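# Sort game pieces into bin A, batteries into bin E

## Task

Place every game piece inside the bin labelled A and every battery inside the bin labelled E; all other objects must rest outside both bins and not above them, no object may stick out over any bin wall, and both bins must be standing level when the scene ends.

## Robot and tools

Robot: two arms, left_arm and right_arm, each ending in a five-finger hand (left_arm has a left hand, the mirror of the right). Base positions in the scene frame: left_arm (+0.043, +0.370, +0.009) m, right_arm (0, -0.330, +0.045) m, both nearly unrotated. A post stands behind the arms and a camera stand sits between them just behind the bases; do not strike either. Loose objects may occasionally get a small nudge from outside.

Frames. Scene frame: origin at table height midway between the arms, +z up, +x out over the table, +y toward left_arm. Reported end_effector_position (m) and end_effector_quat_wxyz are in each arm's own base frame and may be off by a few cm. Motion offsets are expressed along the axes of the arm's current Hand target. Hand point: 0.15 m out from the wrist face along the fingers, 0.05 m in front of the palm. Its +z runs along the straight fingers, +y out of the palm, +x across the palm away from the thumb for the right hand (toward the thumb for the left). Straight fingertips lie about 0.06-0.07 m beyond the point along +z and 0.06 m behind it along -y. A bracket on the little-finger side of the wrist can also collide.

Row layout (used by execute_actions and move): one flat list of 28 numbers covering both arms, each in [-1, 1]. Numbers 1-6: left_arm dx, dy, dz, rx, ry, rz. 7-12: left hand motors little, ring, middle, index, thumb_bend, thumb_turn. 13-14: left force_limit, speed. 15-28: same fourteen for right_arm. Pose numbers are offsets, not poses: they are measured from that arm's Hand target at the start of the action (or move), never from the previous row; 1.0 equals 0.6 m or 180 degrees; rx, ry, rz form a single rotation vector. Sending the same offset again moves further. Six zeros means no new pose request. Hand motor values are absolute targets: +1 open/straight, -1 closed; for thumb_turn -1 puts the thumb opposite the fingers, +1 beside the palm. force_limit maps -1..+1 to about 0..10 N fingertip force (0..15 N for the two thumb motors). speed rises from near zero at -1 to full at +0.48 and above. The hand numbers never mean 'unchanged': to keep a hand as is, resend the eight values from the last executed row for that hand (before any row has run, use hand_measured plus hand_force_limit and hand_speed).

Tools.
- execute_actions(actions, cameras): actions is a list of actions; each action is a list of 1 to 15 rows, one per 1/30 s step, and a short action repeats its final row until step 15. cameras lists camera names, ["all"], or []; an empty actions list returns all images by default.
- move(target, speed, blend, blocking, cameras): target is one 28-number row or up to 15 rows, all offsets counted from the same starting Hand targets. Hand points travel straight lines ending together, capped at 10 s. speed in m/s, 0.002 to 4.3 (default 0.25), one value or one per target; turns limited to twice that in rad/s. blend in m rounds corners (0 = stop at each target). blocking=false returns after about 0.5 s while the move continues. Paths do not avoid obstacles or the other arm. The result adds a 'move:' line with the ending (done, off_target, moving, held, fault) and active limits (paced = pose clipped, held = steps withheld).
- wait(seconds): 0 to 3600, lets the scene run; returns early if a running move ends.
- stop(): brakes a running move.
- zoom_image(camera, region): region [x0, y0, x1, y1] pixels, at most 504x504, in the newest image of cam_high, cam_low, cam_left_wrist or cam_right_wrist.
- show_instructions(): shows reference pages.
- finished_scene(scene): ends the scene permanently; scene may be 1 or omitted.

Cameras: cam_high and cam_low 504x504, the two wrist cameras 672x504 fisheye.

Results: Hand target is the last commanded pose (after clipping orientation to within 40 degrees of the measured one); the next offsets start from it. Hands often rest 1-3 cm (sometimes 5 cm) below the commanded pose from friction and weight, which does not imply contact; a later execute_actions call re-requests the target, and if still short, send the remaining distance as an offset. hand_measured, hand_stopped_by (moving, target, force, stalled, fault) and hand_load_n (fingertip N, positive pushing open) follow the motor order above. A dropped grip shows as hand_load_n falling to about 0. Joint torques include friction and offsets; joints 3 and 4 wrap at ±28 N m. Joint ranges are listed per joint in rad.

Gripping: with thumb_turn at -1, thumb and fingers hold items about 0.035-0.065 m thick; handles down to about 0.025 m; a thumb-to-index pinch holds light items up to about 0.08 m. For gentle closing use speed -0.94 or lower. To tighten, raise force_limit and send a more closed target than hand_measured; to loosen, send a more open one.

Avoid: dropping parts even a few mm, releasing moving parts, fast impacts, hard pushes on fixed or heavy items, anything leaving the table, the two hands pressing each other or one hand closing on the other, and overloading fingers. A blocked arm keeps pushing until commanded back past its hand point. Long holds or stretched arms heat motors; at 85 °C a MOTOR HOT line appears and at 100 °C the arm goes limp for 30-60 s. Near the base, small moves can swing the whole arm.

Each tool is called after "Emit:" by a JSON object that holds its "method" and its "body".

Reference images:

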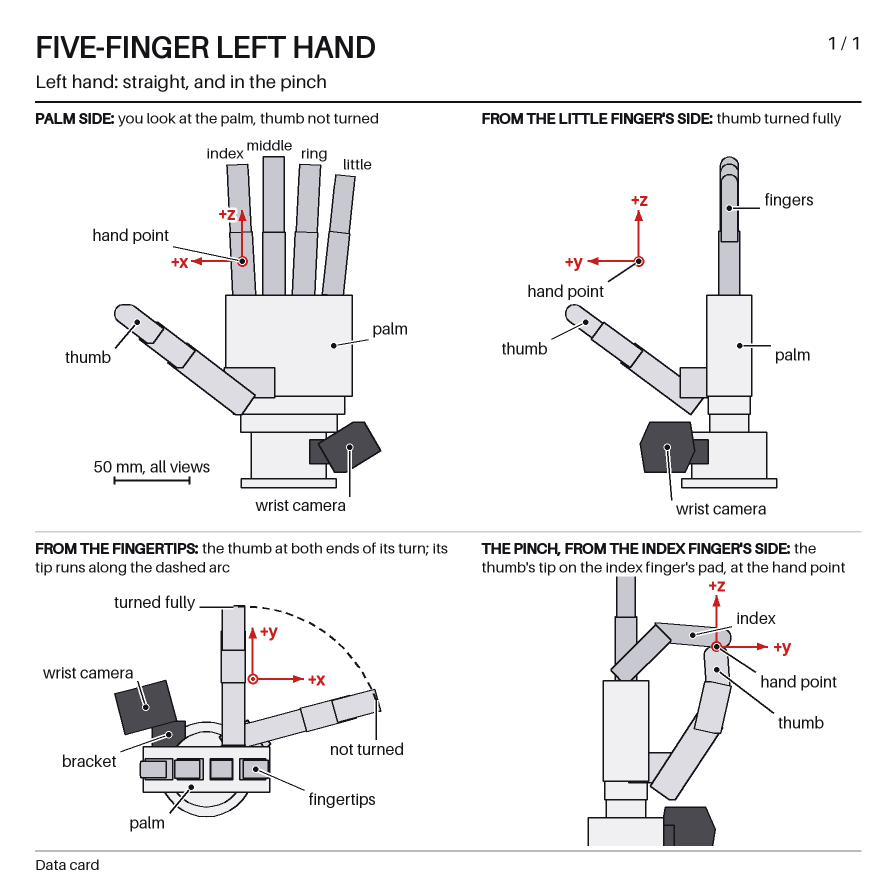

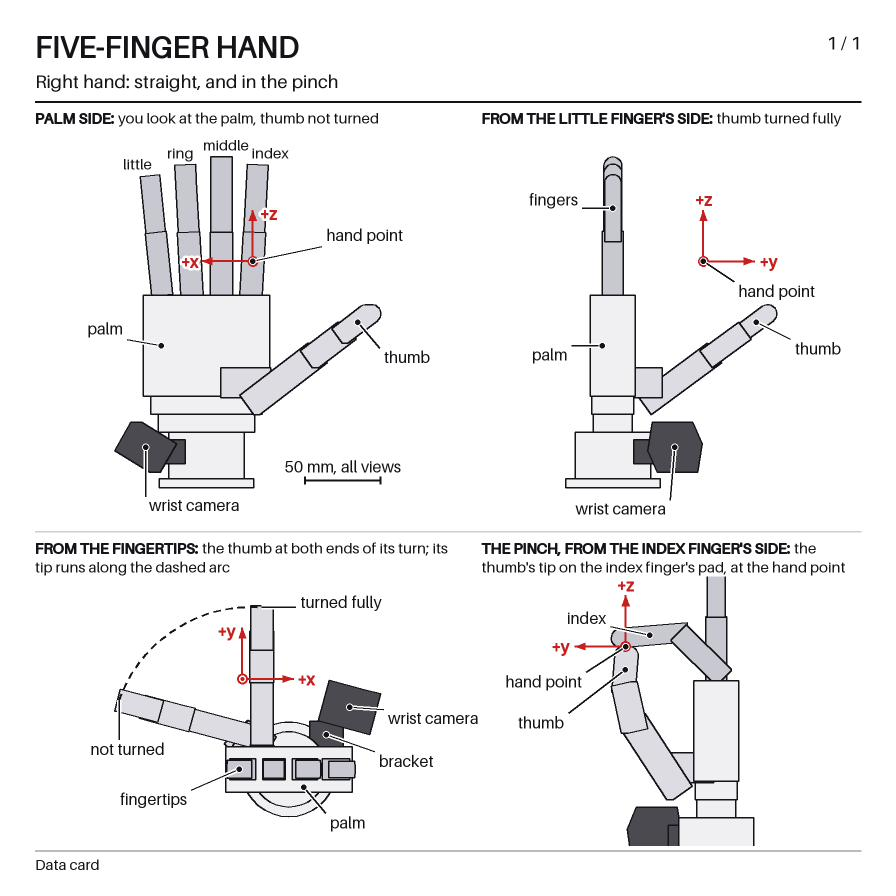

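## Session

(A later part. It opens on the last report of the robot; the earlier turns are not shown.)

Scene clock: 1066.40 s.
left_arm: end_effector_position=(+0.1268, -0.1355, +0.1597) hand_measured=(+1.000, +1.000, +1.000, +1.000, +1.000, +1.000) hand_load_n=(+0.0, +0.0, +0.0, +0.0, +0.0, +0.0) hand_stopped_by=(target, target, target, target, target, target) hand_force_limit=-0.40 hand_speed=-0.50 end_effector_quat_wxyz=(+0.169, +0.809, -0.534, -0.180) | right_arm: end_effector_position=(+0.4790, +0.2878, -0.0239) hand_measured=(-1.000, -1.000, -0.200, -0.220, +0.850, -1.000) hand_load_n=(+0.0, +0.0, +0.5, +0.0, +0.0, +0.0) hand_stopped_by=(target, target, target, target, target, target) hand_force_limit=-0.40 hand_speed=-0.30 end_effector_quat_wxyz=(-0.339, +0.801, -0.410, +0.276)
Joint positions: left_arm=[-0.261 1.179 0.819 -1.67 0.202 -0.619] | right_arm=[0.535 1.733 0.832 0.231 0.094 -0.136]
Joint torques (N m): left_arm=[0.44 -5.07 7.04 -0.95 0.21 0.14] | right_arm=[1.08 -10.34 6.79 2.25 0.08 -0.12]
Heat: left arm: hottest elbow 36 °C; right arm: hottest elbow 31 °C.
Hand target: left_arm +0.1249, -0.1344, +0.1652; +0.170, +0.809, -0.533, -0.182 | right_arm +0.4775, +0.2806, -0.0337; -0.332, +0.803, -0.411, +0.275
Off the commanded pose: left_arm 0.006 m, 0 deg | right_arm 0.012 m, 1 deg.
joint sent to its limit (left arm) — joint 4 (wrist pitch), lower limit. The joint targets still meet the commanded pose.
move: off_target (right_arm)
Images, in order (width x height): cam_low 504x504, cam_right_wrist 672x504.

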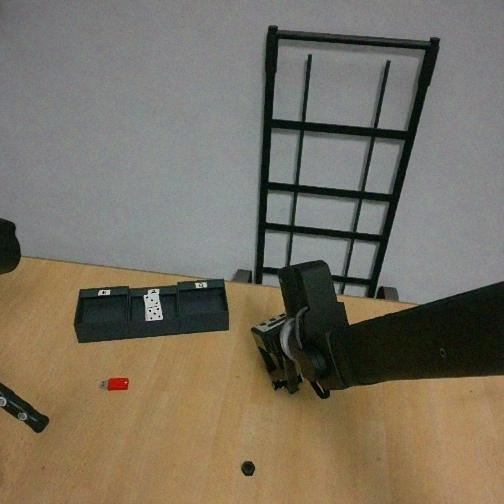

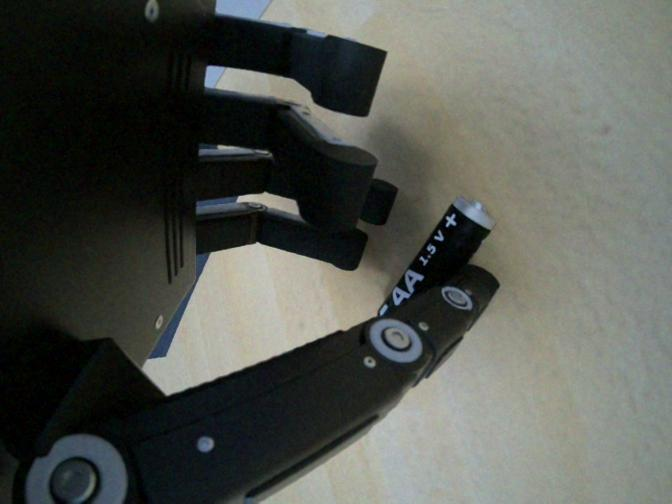

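Emit:
{"method": "move", "body": {"target": [0,0,0,0,0,0,1,1,1,1,1,1,-0.4,-0.5, 0.0012,-0.014,-0.0253,-0.0075,0.0338,0.0279,-1,-1,-0.2,-0.22,0.9,-1,-0.4,-0.3], "speed": 0.04, "cameras": ["cam_right_wrist","cam_low"]}}

Scene clock: 1086.97 s.
left_arm: end_effector_position=(+0.1268, -0.1355, +0.1597) hand_measured=(+1.000, +1.000, +1.000, +1.000, +1.000, +1.000) hand_load_n=(+0.0, -0.5, +0.0, +0.0, +0.0, +0.0) hand_stopped_by=(target, target, target, target, target, target) hand_force_limit=-0.40 hand_speed=-0.50 end_effector_quat_wxyz=(+0.169, +0.809, -0.534, -0.180) | right_arm: end_effector_position=(+0.4773, +0.2759, -0.0209) hand_measured=(-1.000, -1.000, -0.200, -0.220, +0.900, -1.000) hand_load_n=(+0.0, +0.0, +0.0, +0.0, +0.0, +0.0) hand_stopped_by=(target, target, target, target, target, target) hand_force_limit=-0.40 hand_speed=-0.30 end_effector_quat_wxyz=(-0.310, +0.773, -0.464, +0.301)
Joint positions: left_arm=[-0.261 1.179 0.819 -1.67 0.202 -0.619] | right_arm=[0.555 1.713 0.826 0.189 0.228 -0.043]
Joint torques (N m): left_arm=[0.38 -5.07 7.04 -0.94 0.2 0.14] | right_arm=[2.67 -12.75 6.95 1.25 0.32 0.08]
Heat: left arm: hottest elbow 35 °C; right arm: hottest waist 30 °C.
Hand target: left_arm +0.1249, -0.1344, +0.1652; +0.170, +0.809, -0.533, -0.182 | right_arm +0.4709, +0.2791, -0.0177; -0.313, +0.773, -0.466, +0.298
Off the commanded pose: left_arm 0.006 m, 0 deg | right_arm 0.008 m, 1 deg.
joint sent to its limit (left arm) — joint 4 (wrist pitch), lower limit. The joint targets still meet the commanded pose.
move: done
Images, in order (width x height): cam_low 504x504, cam_right_wrist 672x504.

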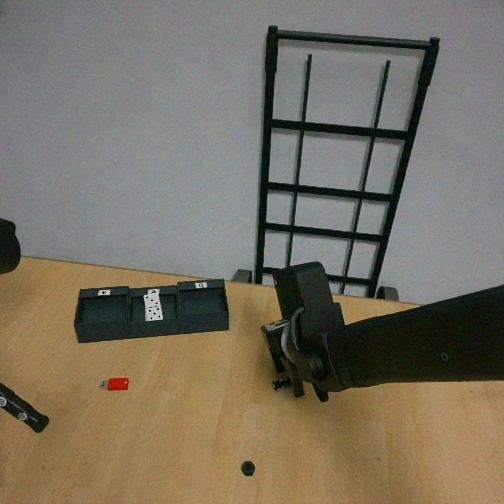

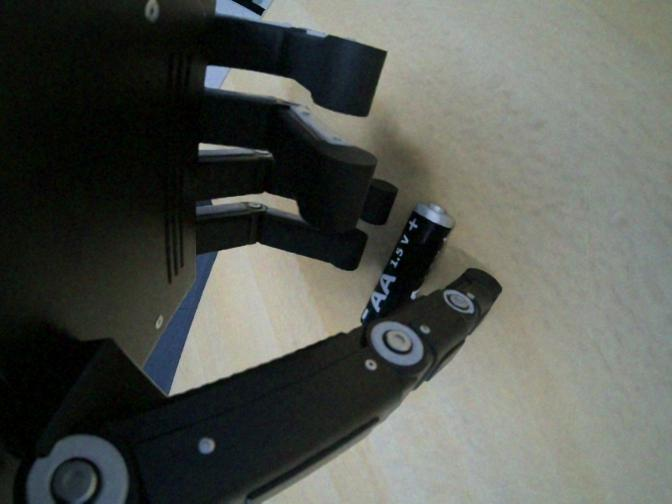

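Emit:
{"method": "move", "body": {"target": [0,0,0,0,0,0,1,1,1,1,1,1,-0.4,-0.5, -0.0058,0.003,-0.0052,0,0,0,-1,-1,-0.2,-0.22,0.9,-1,-0.4,-0.3], "speed": 0.04, "cameras": ["cam_right_wrist"]}}

Scene clock: 1098.53 s.
left_arm: end_effector_position=(+0.1268, -0.1355, +0.1597) hand_measured=(+1.000, +1.000, +1.000, +1.000, +1.000, +1.000) hand_load_n=(+0.0, +0.0, +0.0, +0.0, +0.0, +0.0) hand_stopped_by=(target, target, target, target, target, target) hand_force_limit=-0.40 hand_speed=-0.50 end_effector_quat_wxyz=(+0.169, +0.809, -0.534, -0.180) | right_arm: end_effector_position=(+0.4718, +0.2782, -0.0217) hand_measured=(-1.000, -1.000, -0.200, -0.220, +0.900, -1.000) hand_load_n=(+0.0, +0.5, +0.0, +0.0, +0.0, +0.0) hand_stopped_by=(target, target, target, target, target, target) hand_force_limit=-0.40 hand_speed=-0.30 end_effector_quat_wxyz=(-0.309, +0.774, -0.463, +0.300)
Joint positions: left_arm=[-0.261 1.179 0.819 -1.67 0.202 -0.619] | right_arm=[0.565 1.708 0.817 0.189 0.235 -0.036]
Joint torques (N m): left_arm=[0.44 -5.13 7.04 -0.95 0.21 0.13] | right_arm=[2.55 -12.75 6.95 1.28 0.33 0.09]
Heat: left arm: hottest elbow 35 °C; right arm: hottest waist 30 °C.
Hand target: left_arm +0.1249, -0.1344, +0.1652; +0.170, +0.809, -0.533, -0.182 | right_arm +0.4663, +0.2810, -0.0177; -0.312, +0.772, -0.466, +0.298
Off the commanded pose: left_arm 0.006 m, 0 deg | right_arm 0.007 m, 1 deg.
joint sent to its limit (left arm) — joint 4 (wrist pitch), lower limit. The joint targets still meet the commanded pose.
move: done

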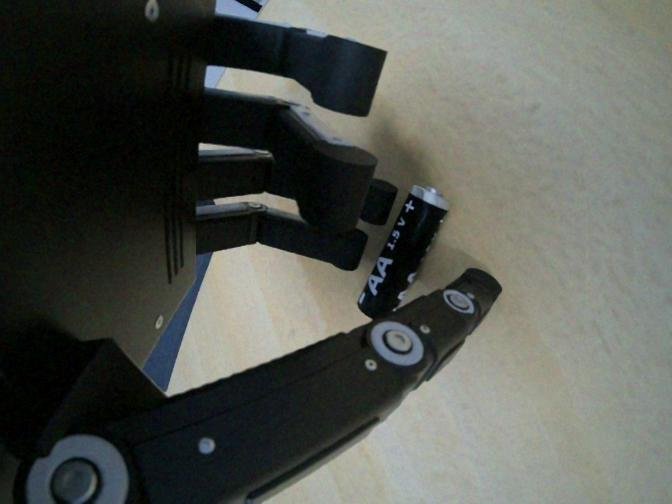

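Emit:
{"method": "move", "body": {"target": [0,0,0,0,0,0,1,1,1,1,1,1,-0.4,-0.5, -0.0060,0.0103,0.0055,0,0,0,-1,-1,-0.2,-0.22,0.9,-1,-0.4,-0.3], "speed": 0.04, "cameras": ["cam_right_wrist"]}}

Scene clock: 1102.10 s.
left_arm: end_effector_position=(+0.1268, -0.1355, +0.1597) hand_measured=(+1.000, +1.000, +1.000, +1.000, +1.000, +1.000) hand_load_n=(+0.0, +0.0, +0.0, +0.0, +0.0, +0.0) hand_stopped_by=(target, target, target, target, target, target) hand_force_limit=-0.40 hand_speed=-0.50 end_effector_quat_wxyz=(+0.169, +0.809, -0.534, -0.180) | right_arm: end_effector_position=(+0.4676, +0.2780, -0.0245) hand_measured=(-1.000, -1.000, -0.200, -0.220, +0.900, -1.000) hand_load_n=(+0.0, +0.0, +0.0, +0.0, +0.0, +0.0) hand_stopped_by=(target, target, target, target, target, target) hand_force_limit=-0.40 hand_speed=-0.30 end_effector_quat_wxyz=(-0.307, +0.775, -0.464, +0.299)
Joint positions: left_arm=[-0.261 1.179 0.819 -1.67 0.202 -0.619] | right_arm=[0.57 1.708 0.81 0.189 0.24 -0.032]
Joint torques (N m): left_arm=[0.56 -5.01 7.02 -0.92 0.21 0.14] | right_arm=[2.84 -11.28 6.93 2.22 0.34 0.09]
Heat: left arm: hottest elbow 35 °C; right arm: hottest waist 30 °C.
Hand target: left_arm +0.1249, -0.1344, +0.1652; +0.170, +0.809, -0.533, -0.182 | right_arm +0.4639, +0.2826, -0.0252; -0.312, +0.773, -0.466, +0.298
Off the commanded pose: left_arm 0.006 m, 0 deg | right_arm 0.006 m, 1 deg.
joint sent to its limit (left arm) — joint 4 (wrist pitch), lower limit. The joint targets still meet the commanded pose.
move: done

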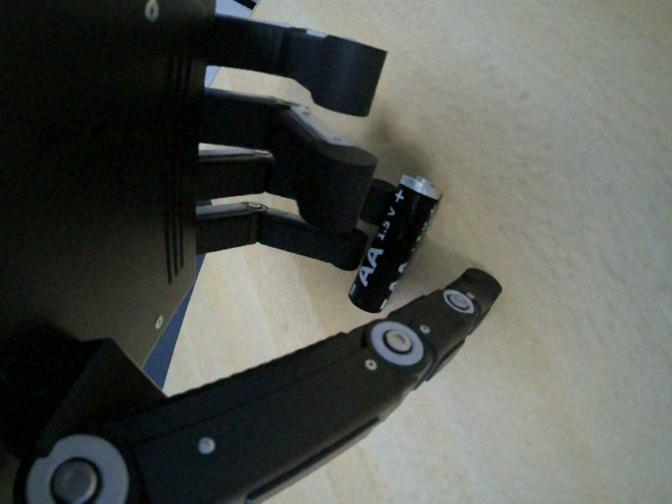

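Emit:
{"method": "move", "body": {"target": [0,0,0,0,0,0,1,1,1,1,1,1,-0.4,-0.5, 0,0,0,0,0,0,-1,-1,-0.2,-0.22,0.35,-1,-0.4,-0.9], "speed": 0.04, "cameras": ["cam_right_wrist"]}}

Emit:
{"method": "zoom_image", "body": {"camera": "cam_right_wrist", "region": [280, 120, 530, 340]}}

Scene clock: 1108.90 s.
left_arm: end_effector_position=(+0.1268, -0.1355, +0.1597) hand_measured=(+1.000, +1.000, +1.000, +1.000, +1.000, +1.000) hand_load_n=(+0.0, +0.0, +0.0, +0.0, +0.0, +0.0) hand_stopped_by=(target, target, target, target, target, target) hand_force_limit=-0.40 hand_speed=-0.50 end_effector_quat_wxyz=(+0.169, +0.809, -0.534, -0.180) | right_arm: end_effector_position=(+0.4676, +0.2780, -0.0245) hand_measured=(-1.000, -1.000, -0.200, -0.220, +0.446, -1.000) hand_load_n=(+0.0, +0.0, +5.0, +0.5, +4.5, +1.5) hand_stopped_by=(target, target, target, target, force, target) hand_force_limit=-0.40 hand_speed=-0.90 end_effector_quat_wxyz=(-0.307, +0.775, -0.464, +0.299)
Joint positions: left_arm=[-0.261 1.179 0.819 -1.67 0.202 -0.619] | right_arm=[0.57 1.708 0.81 0.189 0.24 -0.032]
Joint torques (N m): left_arm=[0.44 -5.07 7.04 -0.92 0.2 0.14] | right_arm=[2.73 -11.4 6.93 2.22 0.33 0.08]
Heat: left arm: hottest elbow 35 °C; right arm: hottest waist 30 °C.
Hand target: left_arm +0.1249, -0.1344, +0.1652; +0.170, +0.809, -0.533, -0.182 | right_arm +0.4639, +0.2826, -0.0252; -0.312, +0.773, -0.466, +0.298
Off the commanded pose: left_arm 0.006 m, 0 deg | right_arm 0.006 m, 1 deg.
joint sent to its limit (left arm) — joint 4 (wrist pitch), lower limit. The joint targets still meet the commanded pose.
move: done

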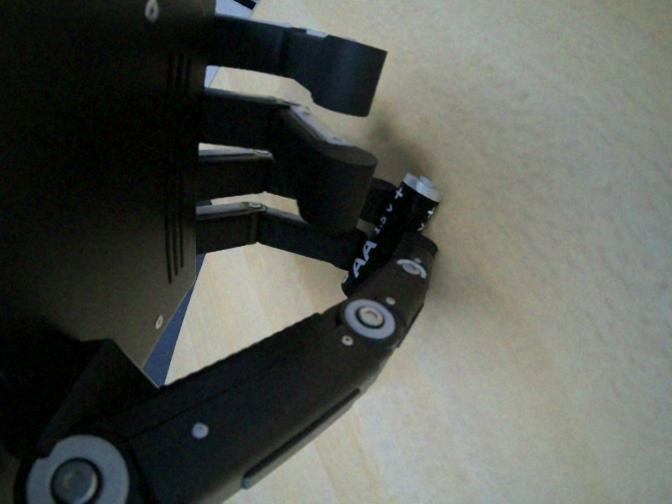

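Scaled by 2.016 from the camera's image (finer frame: 960x720).

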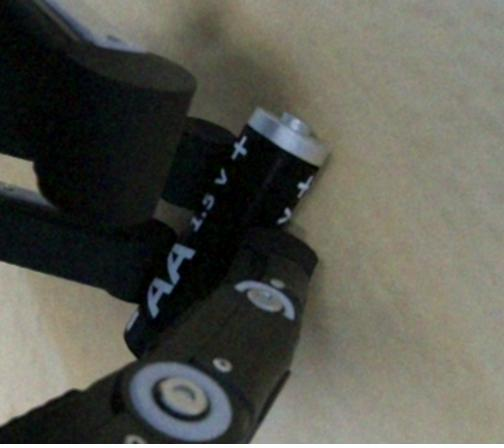

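Emit:
{"method": "move", "body": {"target": [0,0,0,0,0,0,1,1,1,1,1,1,-0.4,-0.5, 0.0239,-0.1079,-0.0892,0,0,0,-1,-1,-0.2,-0.22,0.35,-1,-0.4,-0.9], "speed": 0.05, "cameras": ["cam_right_wrist","cam_low"]}}

Scene clock: 1113.17 s.
left_arm: end_effector_position=(+0.1268, -0.1355, +0.1597) hand_measured=(+1.000, +1.000, +1.000, +1.000, +1.000, +1.000) hand_load_n=(+0.0, +0.0, +0.0, +0.0, +0.0, +0.0) hand_stopped_by=(target, target, target, target, target, target) hand_force_limit=-0.40 hand_speed=-0.50 end_effector_quat_wxyz=(+0.169, +0.809, -0.534, -0.180) | right_arm: end_effector_position=(+0.4453, +0.2637, +0.0316) hand_measured=(-1.000, -1.000, -0.200, -0.220, +0.446, -1.000) hand_load_n=(+0.0, +0.0, +5.0, +0.5, +4.5, +2.0) hand_stopped_by=(target, target, target, target, force, target) hand_force_limit=-0.40 hand_speed=-0.90 end_effector_quat_wxyz=(-0.286, +0.785, -0.467, +0.289)
Joint positions: left_arm=[-0.261 1.179 0.819 -1.67 0.202 -0.619] | right_arm=[0.57 1.532 0.819 -0.047 0.24 -0.031]
Joint torques (N m): left_arm=[0.38 -5.07 7.06 -0.95 0.21 0.14] | right_arm=[2.78 -10.87 13.35 1.21 0.33 0.09]
Heat: left arm: hottest elbow 35 °C; right arm: hottest waist 30 °C.
Hand target: left_arm +0.1249, -0.1344, +0.1652; +0.170, +0.809, -0.533, -0.182 | right_arm +0.4639, +0.2827, +0.0602; -0.313, +0.772, -0.466, +0.298
Off the commanded pose: left_arm 0.006 m, 0 deg | right_arm 0.039 m, 3 deg.
joint sent to its limit (left arm) — joint 4 (wrist pitch), lower limit. The joint targets still meet the commanded pose.
move: off_target (right_arm)
Images, in order (width x height): cam_low 504x504, cam_right_wrist 672x504.

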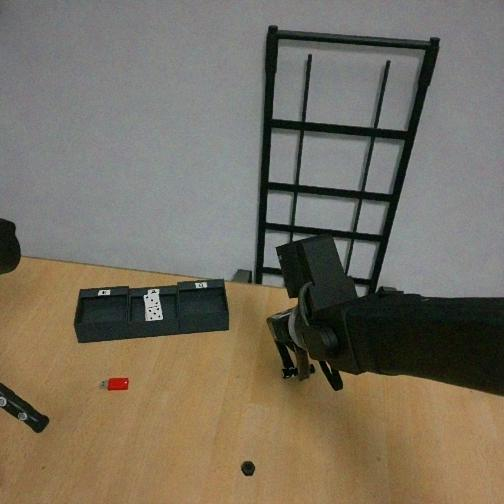

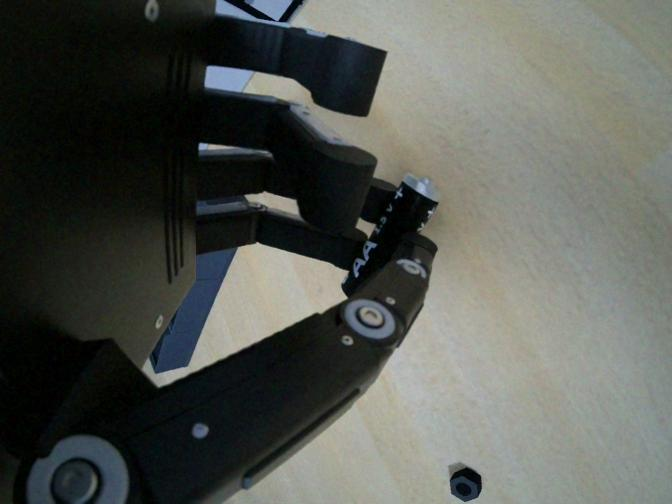

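Emit:
{"method": "move", "body": {"target": [[0,0,0,0,0,0,1,1,1,1,1,1,-0.4,-0.5, 0.0197,-0.0889,-0.0734,0,0,0,-1,-1,-0.2,-0.22,0.35,-1,-0.4,-0.9],[0,0,0,0,0,0,1,1,1,1,1,1,-0.4,-0.5, -0.4185,-0.3028,0.1205,0.1107,-0.3489,-0.2491,-1,-1,-0.2,-0.22,0.35,-1,-0.4,-0.9]], "speed": 0.12, "blend": [0.03,0], "cameras": ["all"]}}

Emit:
{"method": "zoom_image", "body": {"camera": "cam_right_wrist", "region": [280, 60, 640, 400]}}

Emit:
{"method": "zoom_image", "body": {"camera": "cam_low", "region": [60, 180, 260, 350]}}

Scene clock: 1143.27 s.
left_arm: end_effector_position=(+0.1268, -0.1355, +0.1597) hand_measured=(+1.000, +1.000, +1.000, +1.000, +1.000, +1.000) hand_load_n=(+0.0, +0.0, +0.0, +0.0, -0.5, +0.0) hand_stopped_by=(target, target, target, target, target, target) hand_force_limit=-0.40 hand_speed=-0.50 end_effector_quat_wxyz=(+0.169, +0.809, -0.534, -0.180) | right_arm: end_effector_position=(+0.5072, +0.5749, +0.0890) hand_measured=(-1.000, -1.000, -0.200, -0.220, +0.446, -1.000) hand_load_n=(+0.0, +0.0, +5.5, +0.5, +4.5, +1.5) hand_stopped_by=(target, target, target, target, force, target) hand_force_limit=-0.40 hand_speed=-0.90 end_effector_quat_wxyz=(-0.480, +0.871, +0.107, +0.009)
Joint positions: left_arm=[-0.261 1.179 0.819 -1.67 0.202 -0.619] | right_arm=[0.692 2.158 1.88 -0.579 -0.776 -0.821]
Joint torques (N m): left_arm=[0.44 -5.13 7.05 -0.96 0.2 0.14] | right_arm=[2.67 -19.49 16.13 0.96 -0.55 -0.15]
Heat: left arm: hottest elbow 34 °C; right arm: hottest elbow 32 °C.
Hand target: left_arm +0.1249, -0.1344, +0.1652; +0.170, +0.809, -0.533, -0.182 | right_arm +0.5176, +0.5922, +0.1104; -0.491, +0.861, +0.126, +0.026
Off the commanded pose: left_arm 0.006 m, 0 deg | right_arm 0.030 m, 3 deg.
joint sent to its limit (left arm) — joint 4 (wrist pitch), lower limit. The joint targets still meet the commanded pose.
move: off_target (right_arm)

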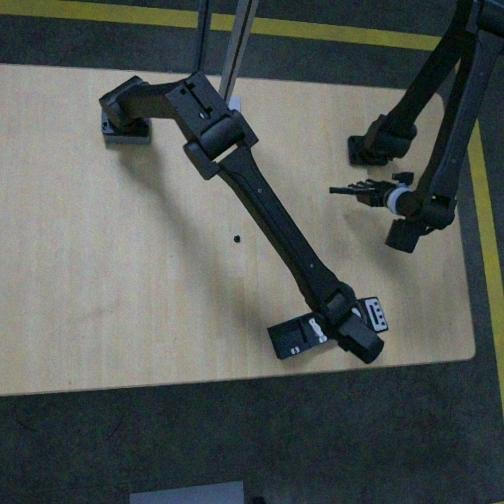

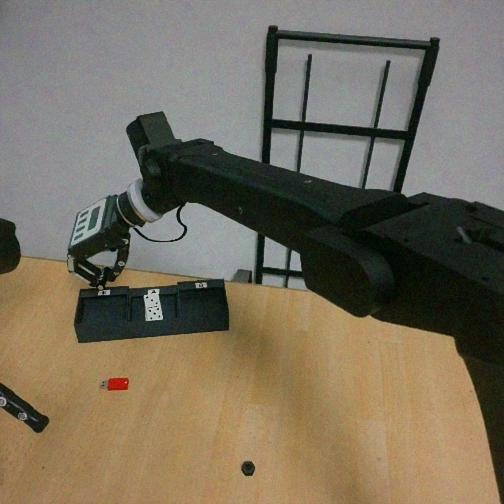

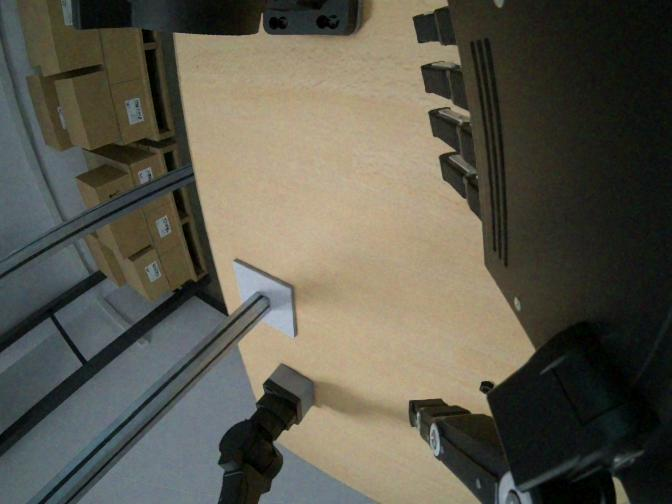

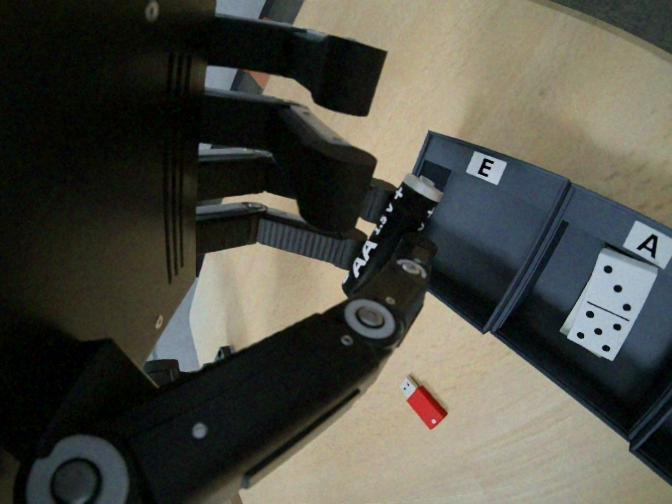

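Scaled by 1.400 from the camera's image (finer frame: 960x720).

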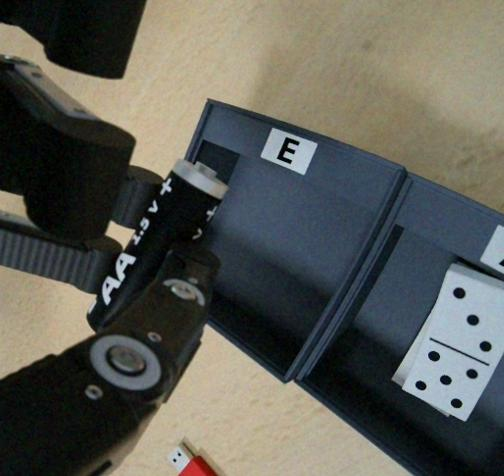

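Scaled by 2.520 from the camera's image (finer frame: 720x720).

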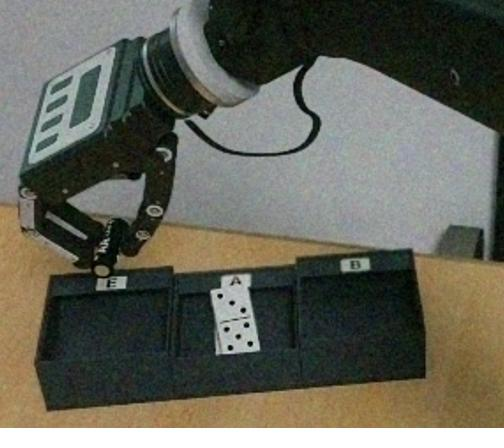

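Emit:
{"method": "move", "body": {"target": [0,0,0,0,0,0,1,1,1,1,1,1,-0.4,-0.5, -0.0365,0.1072,0.0413,0.0047,-0.0234,-0.0143,-1,-1,-0.2,-0.22,0.35,-1,-0.4,-0.9], "speed": 0.06, "cameras": ["cam_low","cam_right_wrist"]}}

Emit:
{"method": "zoom_image", "body": {"camera": "cam_right_wrist", "region": [280, 60, 640, 400]}}

Emit:
{"method": "zoom_image", "body": {"camera": "cam_low", "region": [60, 230, 180, 350]}}

Scene clock: 1166.93 s.
left_arm: end_effector_position=(+0.1268, -0.1355, +0.1597) hand_measured=(+1.000, +1.000, +1.000, +1.000, +1.000, +1.000) hand_load_n=(+0.0, +0.0, +0.0, +0.0, +0.0, +0.0) hand_stopped_by=(target, target, target, target, target, target) hand_force_limit=-0.40 hand_speed=-0.50 end_effector_quat_wxyz=(+0.169, +0.809, -0.534, -0.180) | right_arm: end_effector_position=(+0.5052, +0.5805, +0.0483) hand_measured=(-1.000, -1.000, -0.200, -0.220, +0.446, -1.000) hand_load_n=(+0.0, +0.5, +5.0, +1.0, +5.0, +1.5) hand_stopped_by=(target, target, target, target, force, target) hand_force_limit=-0.40 hand_speed=-0.90 end_effector_quat_wxyz=(-0.491, +0.856, +0.160, +0.000)
Joint positions: left_arm=[-0.261 1.179 0.819 -1.67 0.202 -0.619] | right_arm=[0.692 2.223 1.88 -0.552 -0.845 -0.935]
Joint torques (N m): left_arm=[0.44 -5.13 7.05 -0.92 0.21 0.13] | right_arm=[1.38 -19.9 9.91 1.89 -0.6 -0.16]
Motor temperatures (°C): left_arm=[28 27 34 23 25 24] | right_arm=[29 30 37 25 24 25]
Heat: left arm: hottest elbow 34 °C; right arm: hottest elbow 37 °C.
Hand target: left_arm +0.1249, -0.1344, +0.1652; +0.170, +0.809, -0.533, -0.182 | right_arm +0.5100, +0.5780, +0.0399; -0.492, +0.855, +0.164, +0.004
Off the commanded pose: left_arm 0.006 m, 0 deg | right_arm 0.010 m, 1 deg.
joint sent to its limit (left arm) — joint 4 (wrist pitch), lower limit. The joint targets still meet the commanded pose.
move: done

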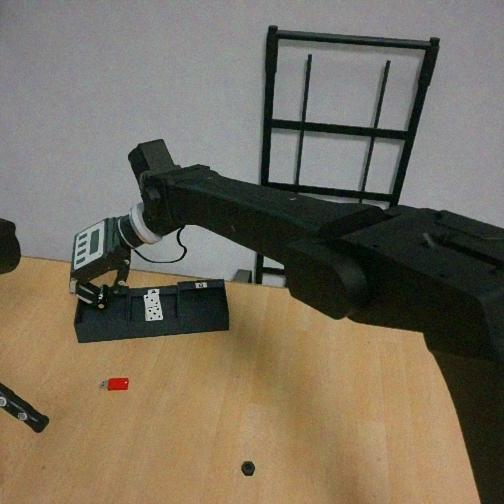

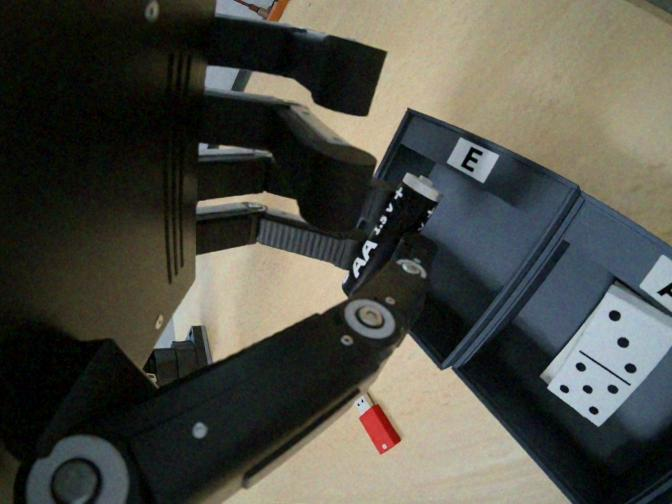

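Scaled by 1.400 from the camera's image (finer frame: 960x720).

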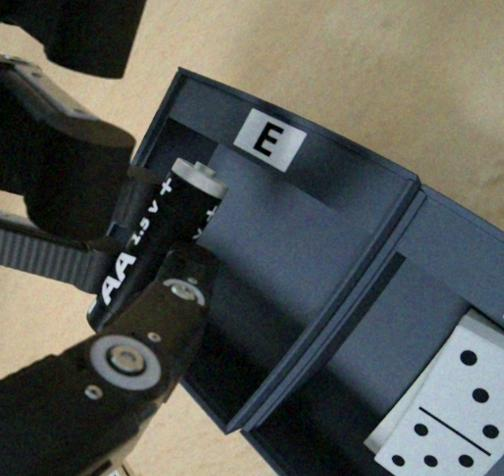

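Scaled by 4.200 from the camera's image (finer frame: 720x720).

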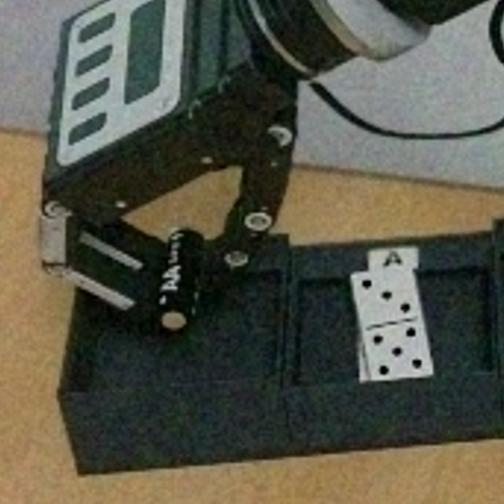

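Emit:
{"method": "move", "body": {"target": [0,0,0,0,0,0,1,1,1,1,1,1,-0.4,-0.5, -0.0127,0.051,0.0227,0,0,0,-1,-1,-0.2,-0.22,0.35,-1,-0.4,-0.9], "speed": 0.05, "cameras": ["cam_low","cam_right_wrist"]}}

Emit:
{"method": "zoom_image", "body": {"camera": "cam_right_wrist", "region": [280, 60, 640, 400]}}

Emit:
{"method": "zoom_image", "body": {"camera": "cam_low", "region": [60, 230, 180, 350]}}

Scene clock: 1188.80 s.
left_arm: end_effector_position=(+0.1268, -0.1355, +0.1597) hand_measured=(+1.000, +1.000, +1.000, +1.000, +1.000, +1.000) hand_load_n=(+0.0, +0.0, +0.0, +0.0, +0.0, +0.0) hand_stopped_by=(target, target, target, target, target, target) hand_force_limit=-0.40 hand_speed=-0.50 end_effector_quat_wxyz=(+0.169, +0.809, -0.534, -0.180) | right_arm: end_effector_position=(+0.5040, +0.5778, +0.0141) hand_measured=(-1.000, -1.000, -0.200, -0.220, +0.446, -1.000) hand_load_n=(+0.0, +0.0, +5.0, +0.5, +4.5, +1.5) hand_stopped_by=(target, target, target, target, force, target) hand_force_limit=-0.40 hand_speed=-0.90 end_effector_quat_wxyz=(-0.491, +0.856, +0.162, +0.000)
Joint positions: left_arm=[-0.261 1.179 0.819 -1.67 0.202 -0.619] | right_arm=[0.69 2.253 1.839 -0.484 -0.847 -0.941]
Joint torques (N m): left_arm=[0.38 -5.01 7.04 -0.96 0.2 0.14] | right_arm=[1.14 -19.96 9.51 1.89 -0.6 -0.17]
Heat: left arm: hottest elbow 34 °C; right arm: hottest elbow 34 °C.
Hand target: left_arm +0.1249, -0.1344, +0.1652; +0.170, +0.809, -0.533, -0.182 | right_arm +0.5094, +0.5733, +0.0058; -0.492, +0.855, +0.164, +0.004
Off the commanded pose: left_arm 0.006 m, 0 deg | right_arm 0.011 m, 1 deg.
joint sent to its limit (left arm) — joint 4 (wrist pitch), lower limit. The joint targets still meet the commanded pose.
move: off_target (right_arm)

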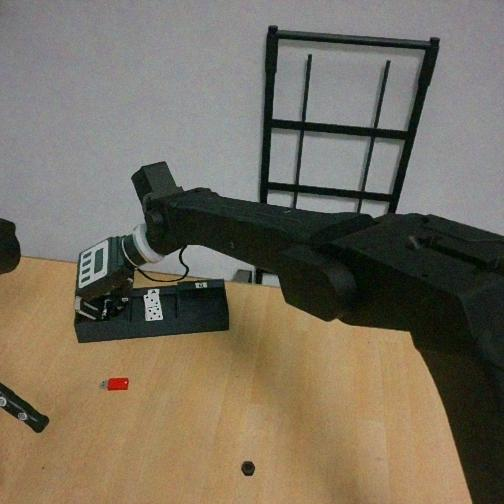

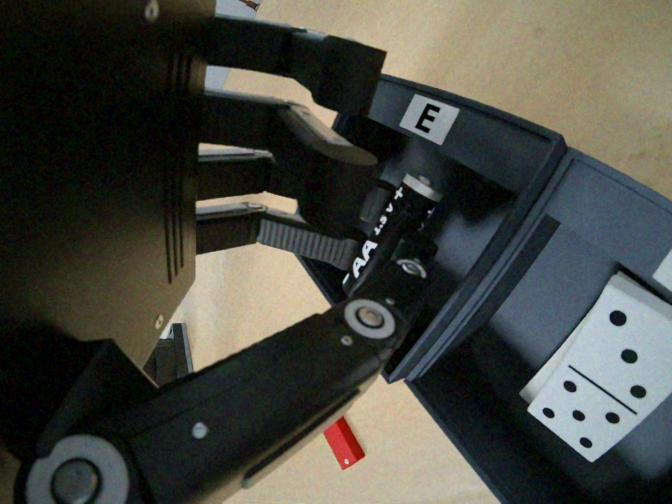

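Scaled by 1.400 from the camera's image (finer frame: 960x720).

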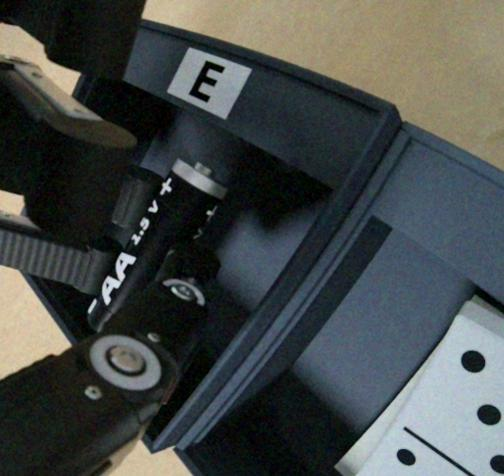

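Scaled by 4.200 from the camera's image (finer frame: 720x720).

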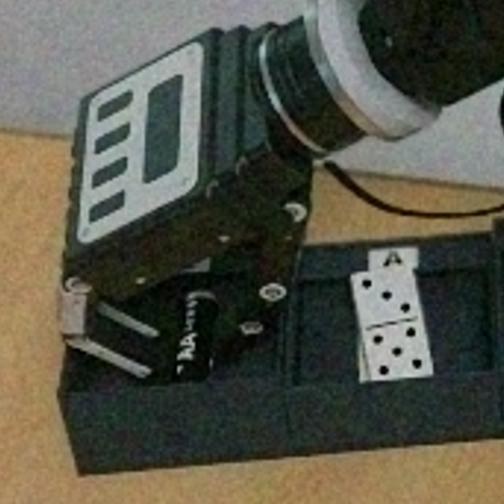

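Emit:
{"method": "move", "body": {"target": [0,0,0,0,0,0,1,1,1,1,1,1,-0.4,-0.5, -0.0037,0.0196,0.0121,0,0,0,-1,-1,-0.2,-0.22,0.35,-1,-0.4,-0.9], "speed": 0.04, "cameras": ["cam_low","cam_right_wrist"]}}

Emit:
{"method": "zoom_image", "body": {"camera": "cam_right_wrist", "region": [280, 60, 640, 400]}}

Emit:
{"method": "zoom_image", "body": {"camera": "cam_low", "region": [60, 230, 180, 350]}}

Scene clock: 1194.97 s.
left_arm: end_effector_position=(+0.1268, -0.1355, +0.1597) hand_measured=(+1.000, +1.000, +1.000, +1.000, +1.000, +1.000) hand_load_n=(+0.0, +0.0, +0.0, +0.0, +0.0, +0.0) hand_stopped_by=(target, target, target, target, target, target) hand_force_limit=-0.40 hand_speed=-0.50 end_effector_quat_wxyz=(+0.169, +0.809, -0.534, -0.180) | right_arm: end_effector_position=(+0.5045, +0.5784, +0.0021) hand_measured=(-1.000, -1.000, -0.200, -0.220, +0.446, -1.000) hand_load_n=(+0.0, +0.0, +5.0, +0.5, +4.5, +1.5) hand_stopped_by=(target, target, target, target, force, target) hand_force_limit=-0.40 hand_speed=-0.90 end_effector_quat_wxyz=(-0.492, +0.855, +0.163, +0.001)
Joint positions: left_arm=[-0.261 1.179 0.819 -1.67 0.202 -0.619] | right_arm=[0.69 2.268 1.832 -0.459 -0.848 -0.942]
Joint torques (N m): left_arm=[0.44 -5.07 7.04 -0.94 0.2 0.14] | right_arm=[1.2 -20.01 9.36 1.88 -0.55 -0.17]
Heat: left arm: hottest elbow 34 °C; right arm: hottest elbow 33 °C.
Hand target: left_arm +0.1249, -0.1344, +0.1652; +0.170, +0.809, -0.533, -0.182 | right_arm +0.5096, +0.5734, -0.0080; -0.492, +0.855, +0.164, +0.004
Off the commanded pose: left_arm 0.006 m, 0 deg | right_arm 0.013 m, 0 deg.
joint sent to its limit (left arm) — joint 4 (wrist pitch), lower limit. The joint targets still meet the commanded pose.
move: off_target (right_arm)

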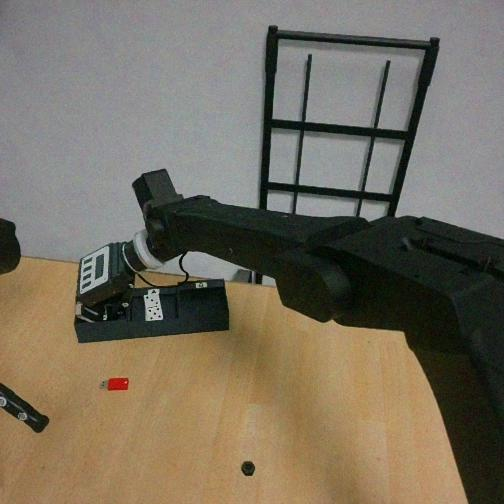

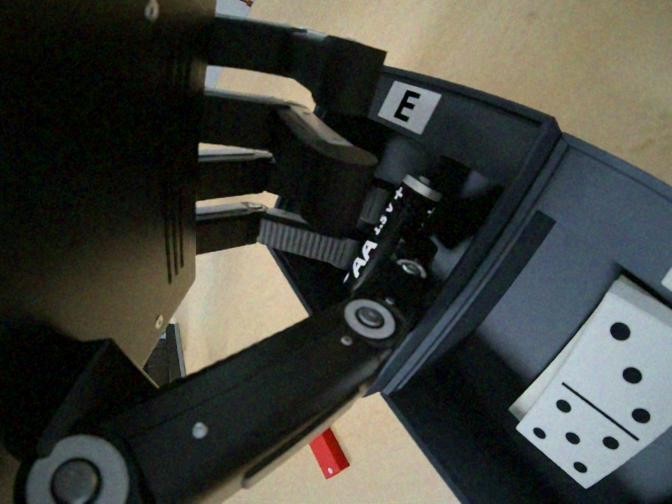

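Scaled by 1.400 from the camera's image (finer frame: 960x720).

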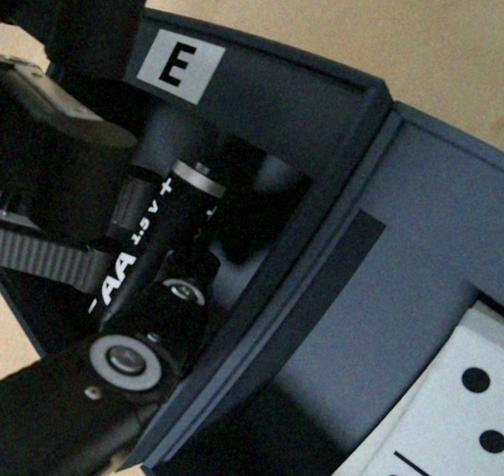

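Scaled by 4.200 from the camera's image (finer frame: 720x720).

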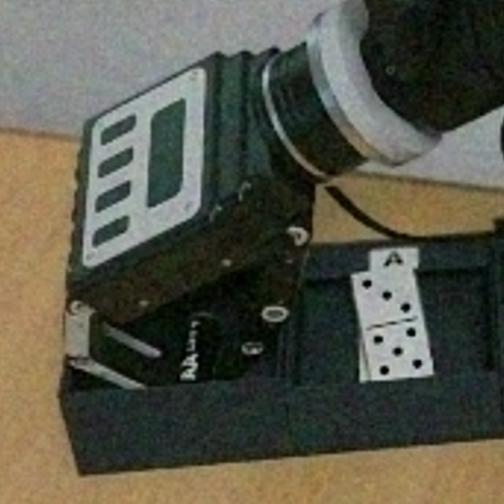

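Emit:
{"method": "move", "body": {"target": [0,0,0,0,0,0,1,1,1,1,1,1,-0.4,-0.5, -0.0018,0.0098,0.0060,0,0,0,-1,-1,-0.2,-0.22,0.35,-1,-0.4,-0.9], "speed": 0.03, "cameras": ["cam_low","cam_right_wrist"]}}

Emit:
{"method": "zoom_image", "body": {"camera": "cam_low", "region": [60, 230, 180, 350]}}

Scene clock: 1198.00 s.
left_arm: end_effector_position=(+0.1268, -0.1355, +0.1597) hand_measured=(+1.000, +1.000, +1.000, +1.000, +1.000, +1.000) hand_load_n=(+0.0, +0.0, +0.0, +0.0, +0.0, +0.0) hand_stopped_by=(target, target, target, target, target, target) hand_force_limit=-0.40 hand_speed=-0.50 end_effector_quat_wxyz=(+0.169, +0.809, -0.534, -0.180) | right_arm: end_effector_position=(+0.5061, +0.5799, -0.0005) hand_measured=(-1.000, -1.000, -0.200, -0.220, +0.446, -1.000) hand_load_n=(+0.0, +0.0, +5.0, +1.0, +4.5, +1.5) hand_stopped_by=(target, target, target, target, force, target) hand_force_limit=-0.40 hand_speed=-0.90 end_effector_quat_wxyz=(-0.494, +0.854, +0.164, +0.004)
Joint positions: left_arm=[-0.261 1.179 0.819 -1.67 0.202 -0.619] | right_arm=[0.69 2.274 1.832 -0.445 -0.849 -0.942]
Joint torques (N m): left_arm=[0.5 -5.07 7.04 -0.96 0.2 0.14] | right_arm=[1.08 -19.72 9.03 1.84 -0.53 -0.17]
Heat: left arm: hottest elbow 34 °C; right arm: hottest elbow 33 °C.
Hand target: left_arm +0.1249, -0.1344, +0.1652; +0.170, +0.809, -0.533, -0.182 | right_arm +0.5096, +0.5734, -0.0150; -0.492, +0.855, +0.164, +0.004
Off the commanded pose: left_arm 0.006 m, 0 deg | right_arm 0.016 m, 0 deg.
joint sent to its limit (left arm) — joint 4 (wrist pitch), lower limit. The joint targets still meet the commanded pose.
move: off_target (right_arm)

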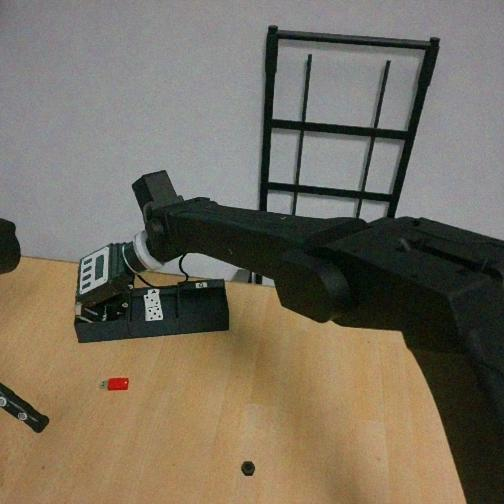

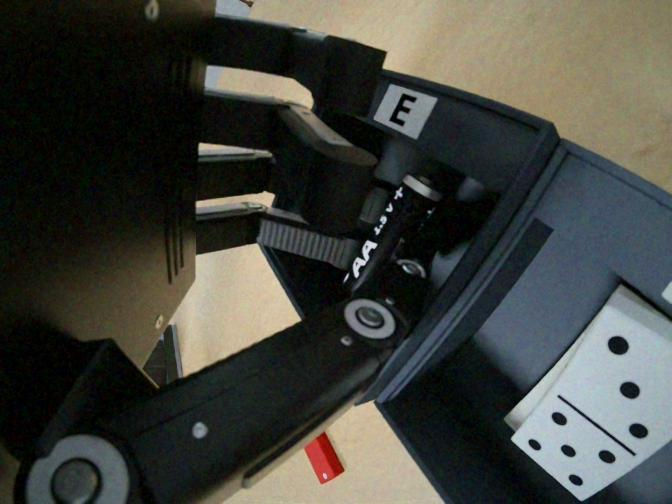

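Scaled by 4.200 from the camera's image (finer frame: 720x720).

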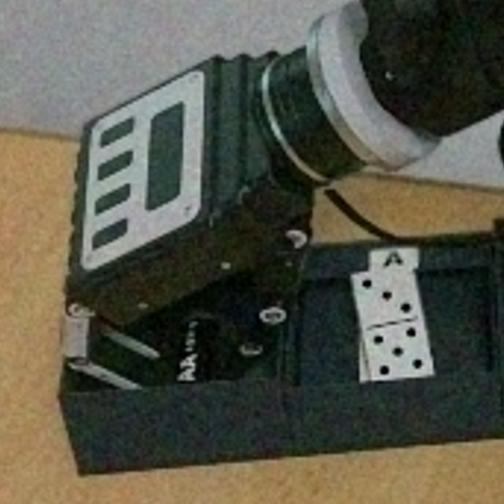

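Emit:
{"method": "move", "body": {"target": [[0,0,0,0,0,0,1,1,1,1,1,1,-0.4,-0.5, 0.0022,-0.0110,-0.0067,0,0,0,-1,-1,-0.2,-0.22,0.35,-1,-0.4,-0.9],[0,0,0,0,0,0,1,1,1,1,1,1,-0.4,-0.5, 0.0022,-0.0110,-0.0067,0,0,0,-1,-1,-0.19,-0.21,0.62,-1,-0.4,-0.85]], "speed": 0.03, "cameras": ["cam_low","cam_right_wrist"]}}

Emit:
{"method": "zoom_image", "body": {"camera": "cam_low", "region": [60, 230, 180, 350]}}

Emit:
{"method": "zoom_image", "body": {"camera": "cam_right_wrist", "region": [280, 60, 560, 400]}}

Scene clock: 1209.93 s.
left_arm: end_effector_position=(+0.1268, -0.1355, +0.1597) hand_measured=(+1.000, +1.000, +1.000, +1.000, +1.000, +1.000) hand_load_n=(+0.0, +0.0, +0.0, +0.0, -0.5, +0.0) hand_stopped_by=(target, target, target, target, target, target) hand_force_limit=-0.40 hand_speed=-0.50 end_effector_quat_wxyz=(+0.169, +0.809, -0.534, -0.180) | right_arm: end_effector_position=(+0.5059, +0.5799, -0.0003) hand_measured=(-1.000, -1.000, -0.190, -0.210, +0.620, -1.000) hand_load_n=(+0.0, +0.0, +0.0, +0.0, -0.5, +0.0) hand_stopped_by=(target, target, target, target, target, target) hand_force_limit=-0.40 hand_speed=-0.85 end_effector_quat_wxyz=(-0.494, +0.854, +0.164, +0.004)
Joint positions: left_arm=[-0.261 1.179 0.819 -1.67 0.202 -0.619] | right_arm=[0.69 2.274 1.832 -0.445 -0.85 -0.942]
Joint torques (N m): left_arm=[0.5 -5.07 7.02 -0.94 0.2 0.14] | right_arm=[1.2 -20.66 9.46 1.22 -0.48 -0.17]
Motor temperatures (°C): left_arm=[28 27 34 23 25 24] | right_arm=[29 32 32 25 24 25]
Heat: left arm: hottest elbow 34 °C; right arm: hottest shoulder 32 °C.
Hand target: left_arm +0.1249, -0.1344, +0.1652; +0.170, +0.809, -0.533, -0.182 | right_arm +0.5096, +0.5735, -0.0072; -0.492, +0.855, +0.164, +0.004
Off the commanded pose: left_arm 0.006 m, 0 deg | right_arm 0.010 m, 0 deg.
joint sent to its limit (left arm) — joint 4 (wrist pitch), lower limit. The joint targets still meet the commanded pose.
move: done

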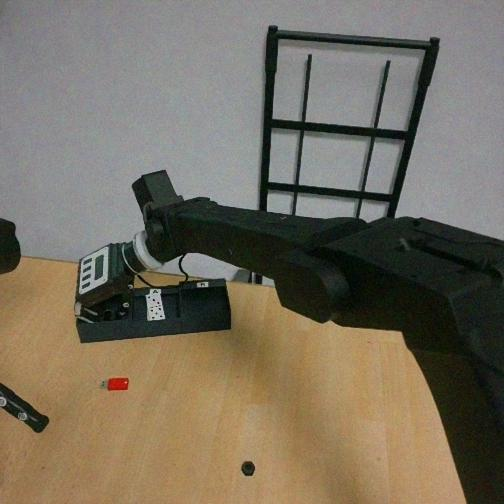

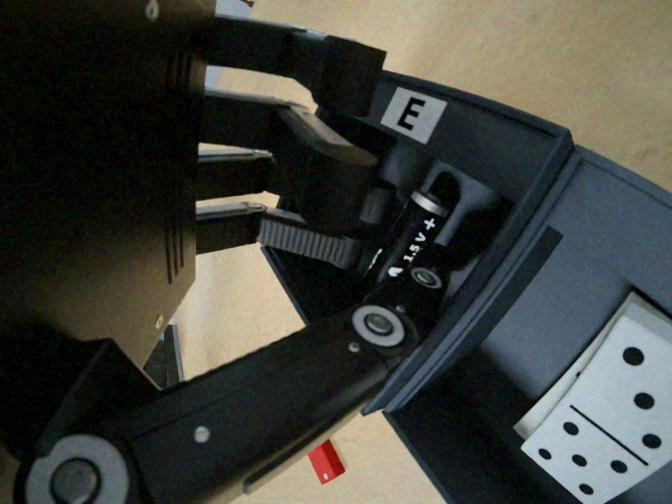

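Scaled by 4.200 from the camera's image (finer frame: 720x720).

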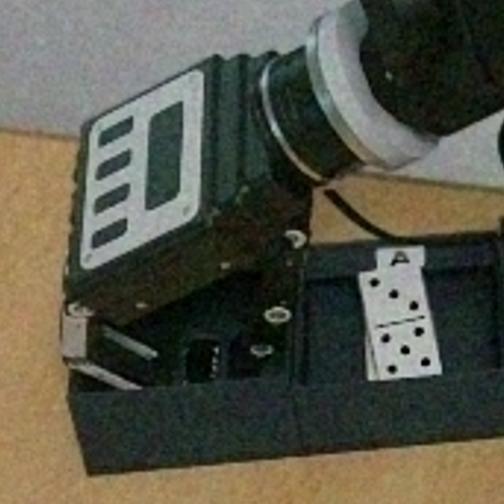

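Scaled by 1.482 from the camera's image (finer frame: 960x720).

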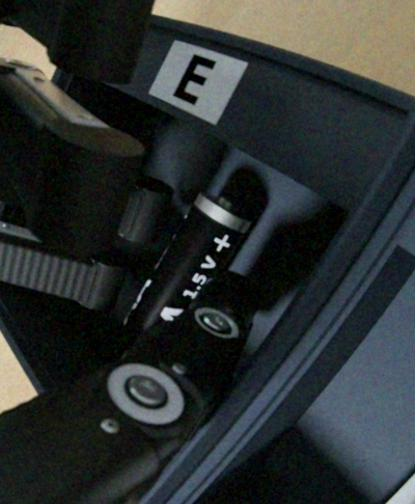

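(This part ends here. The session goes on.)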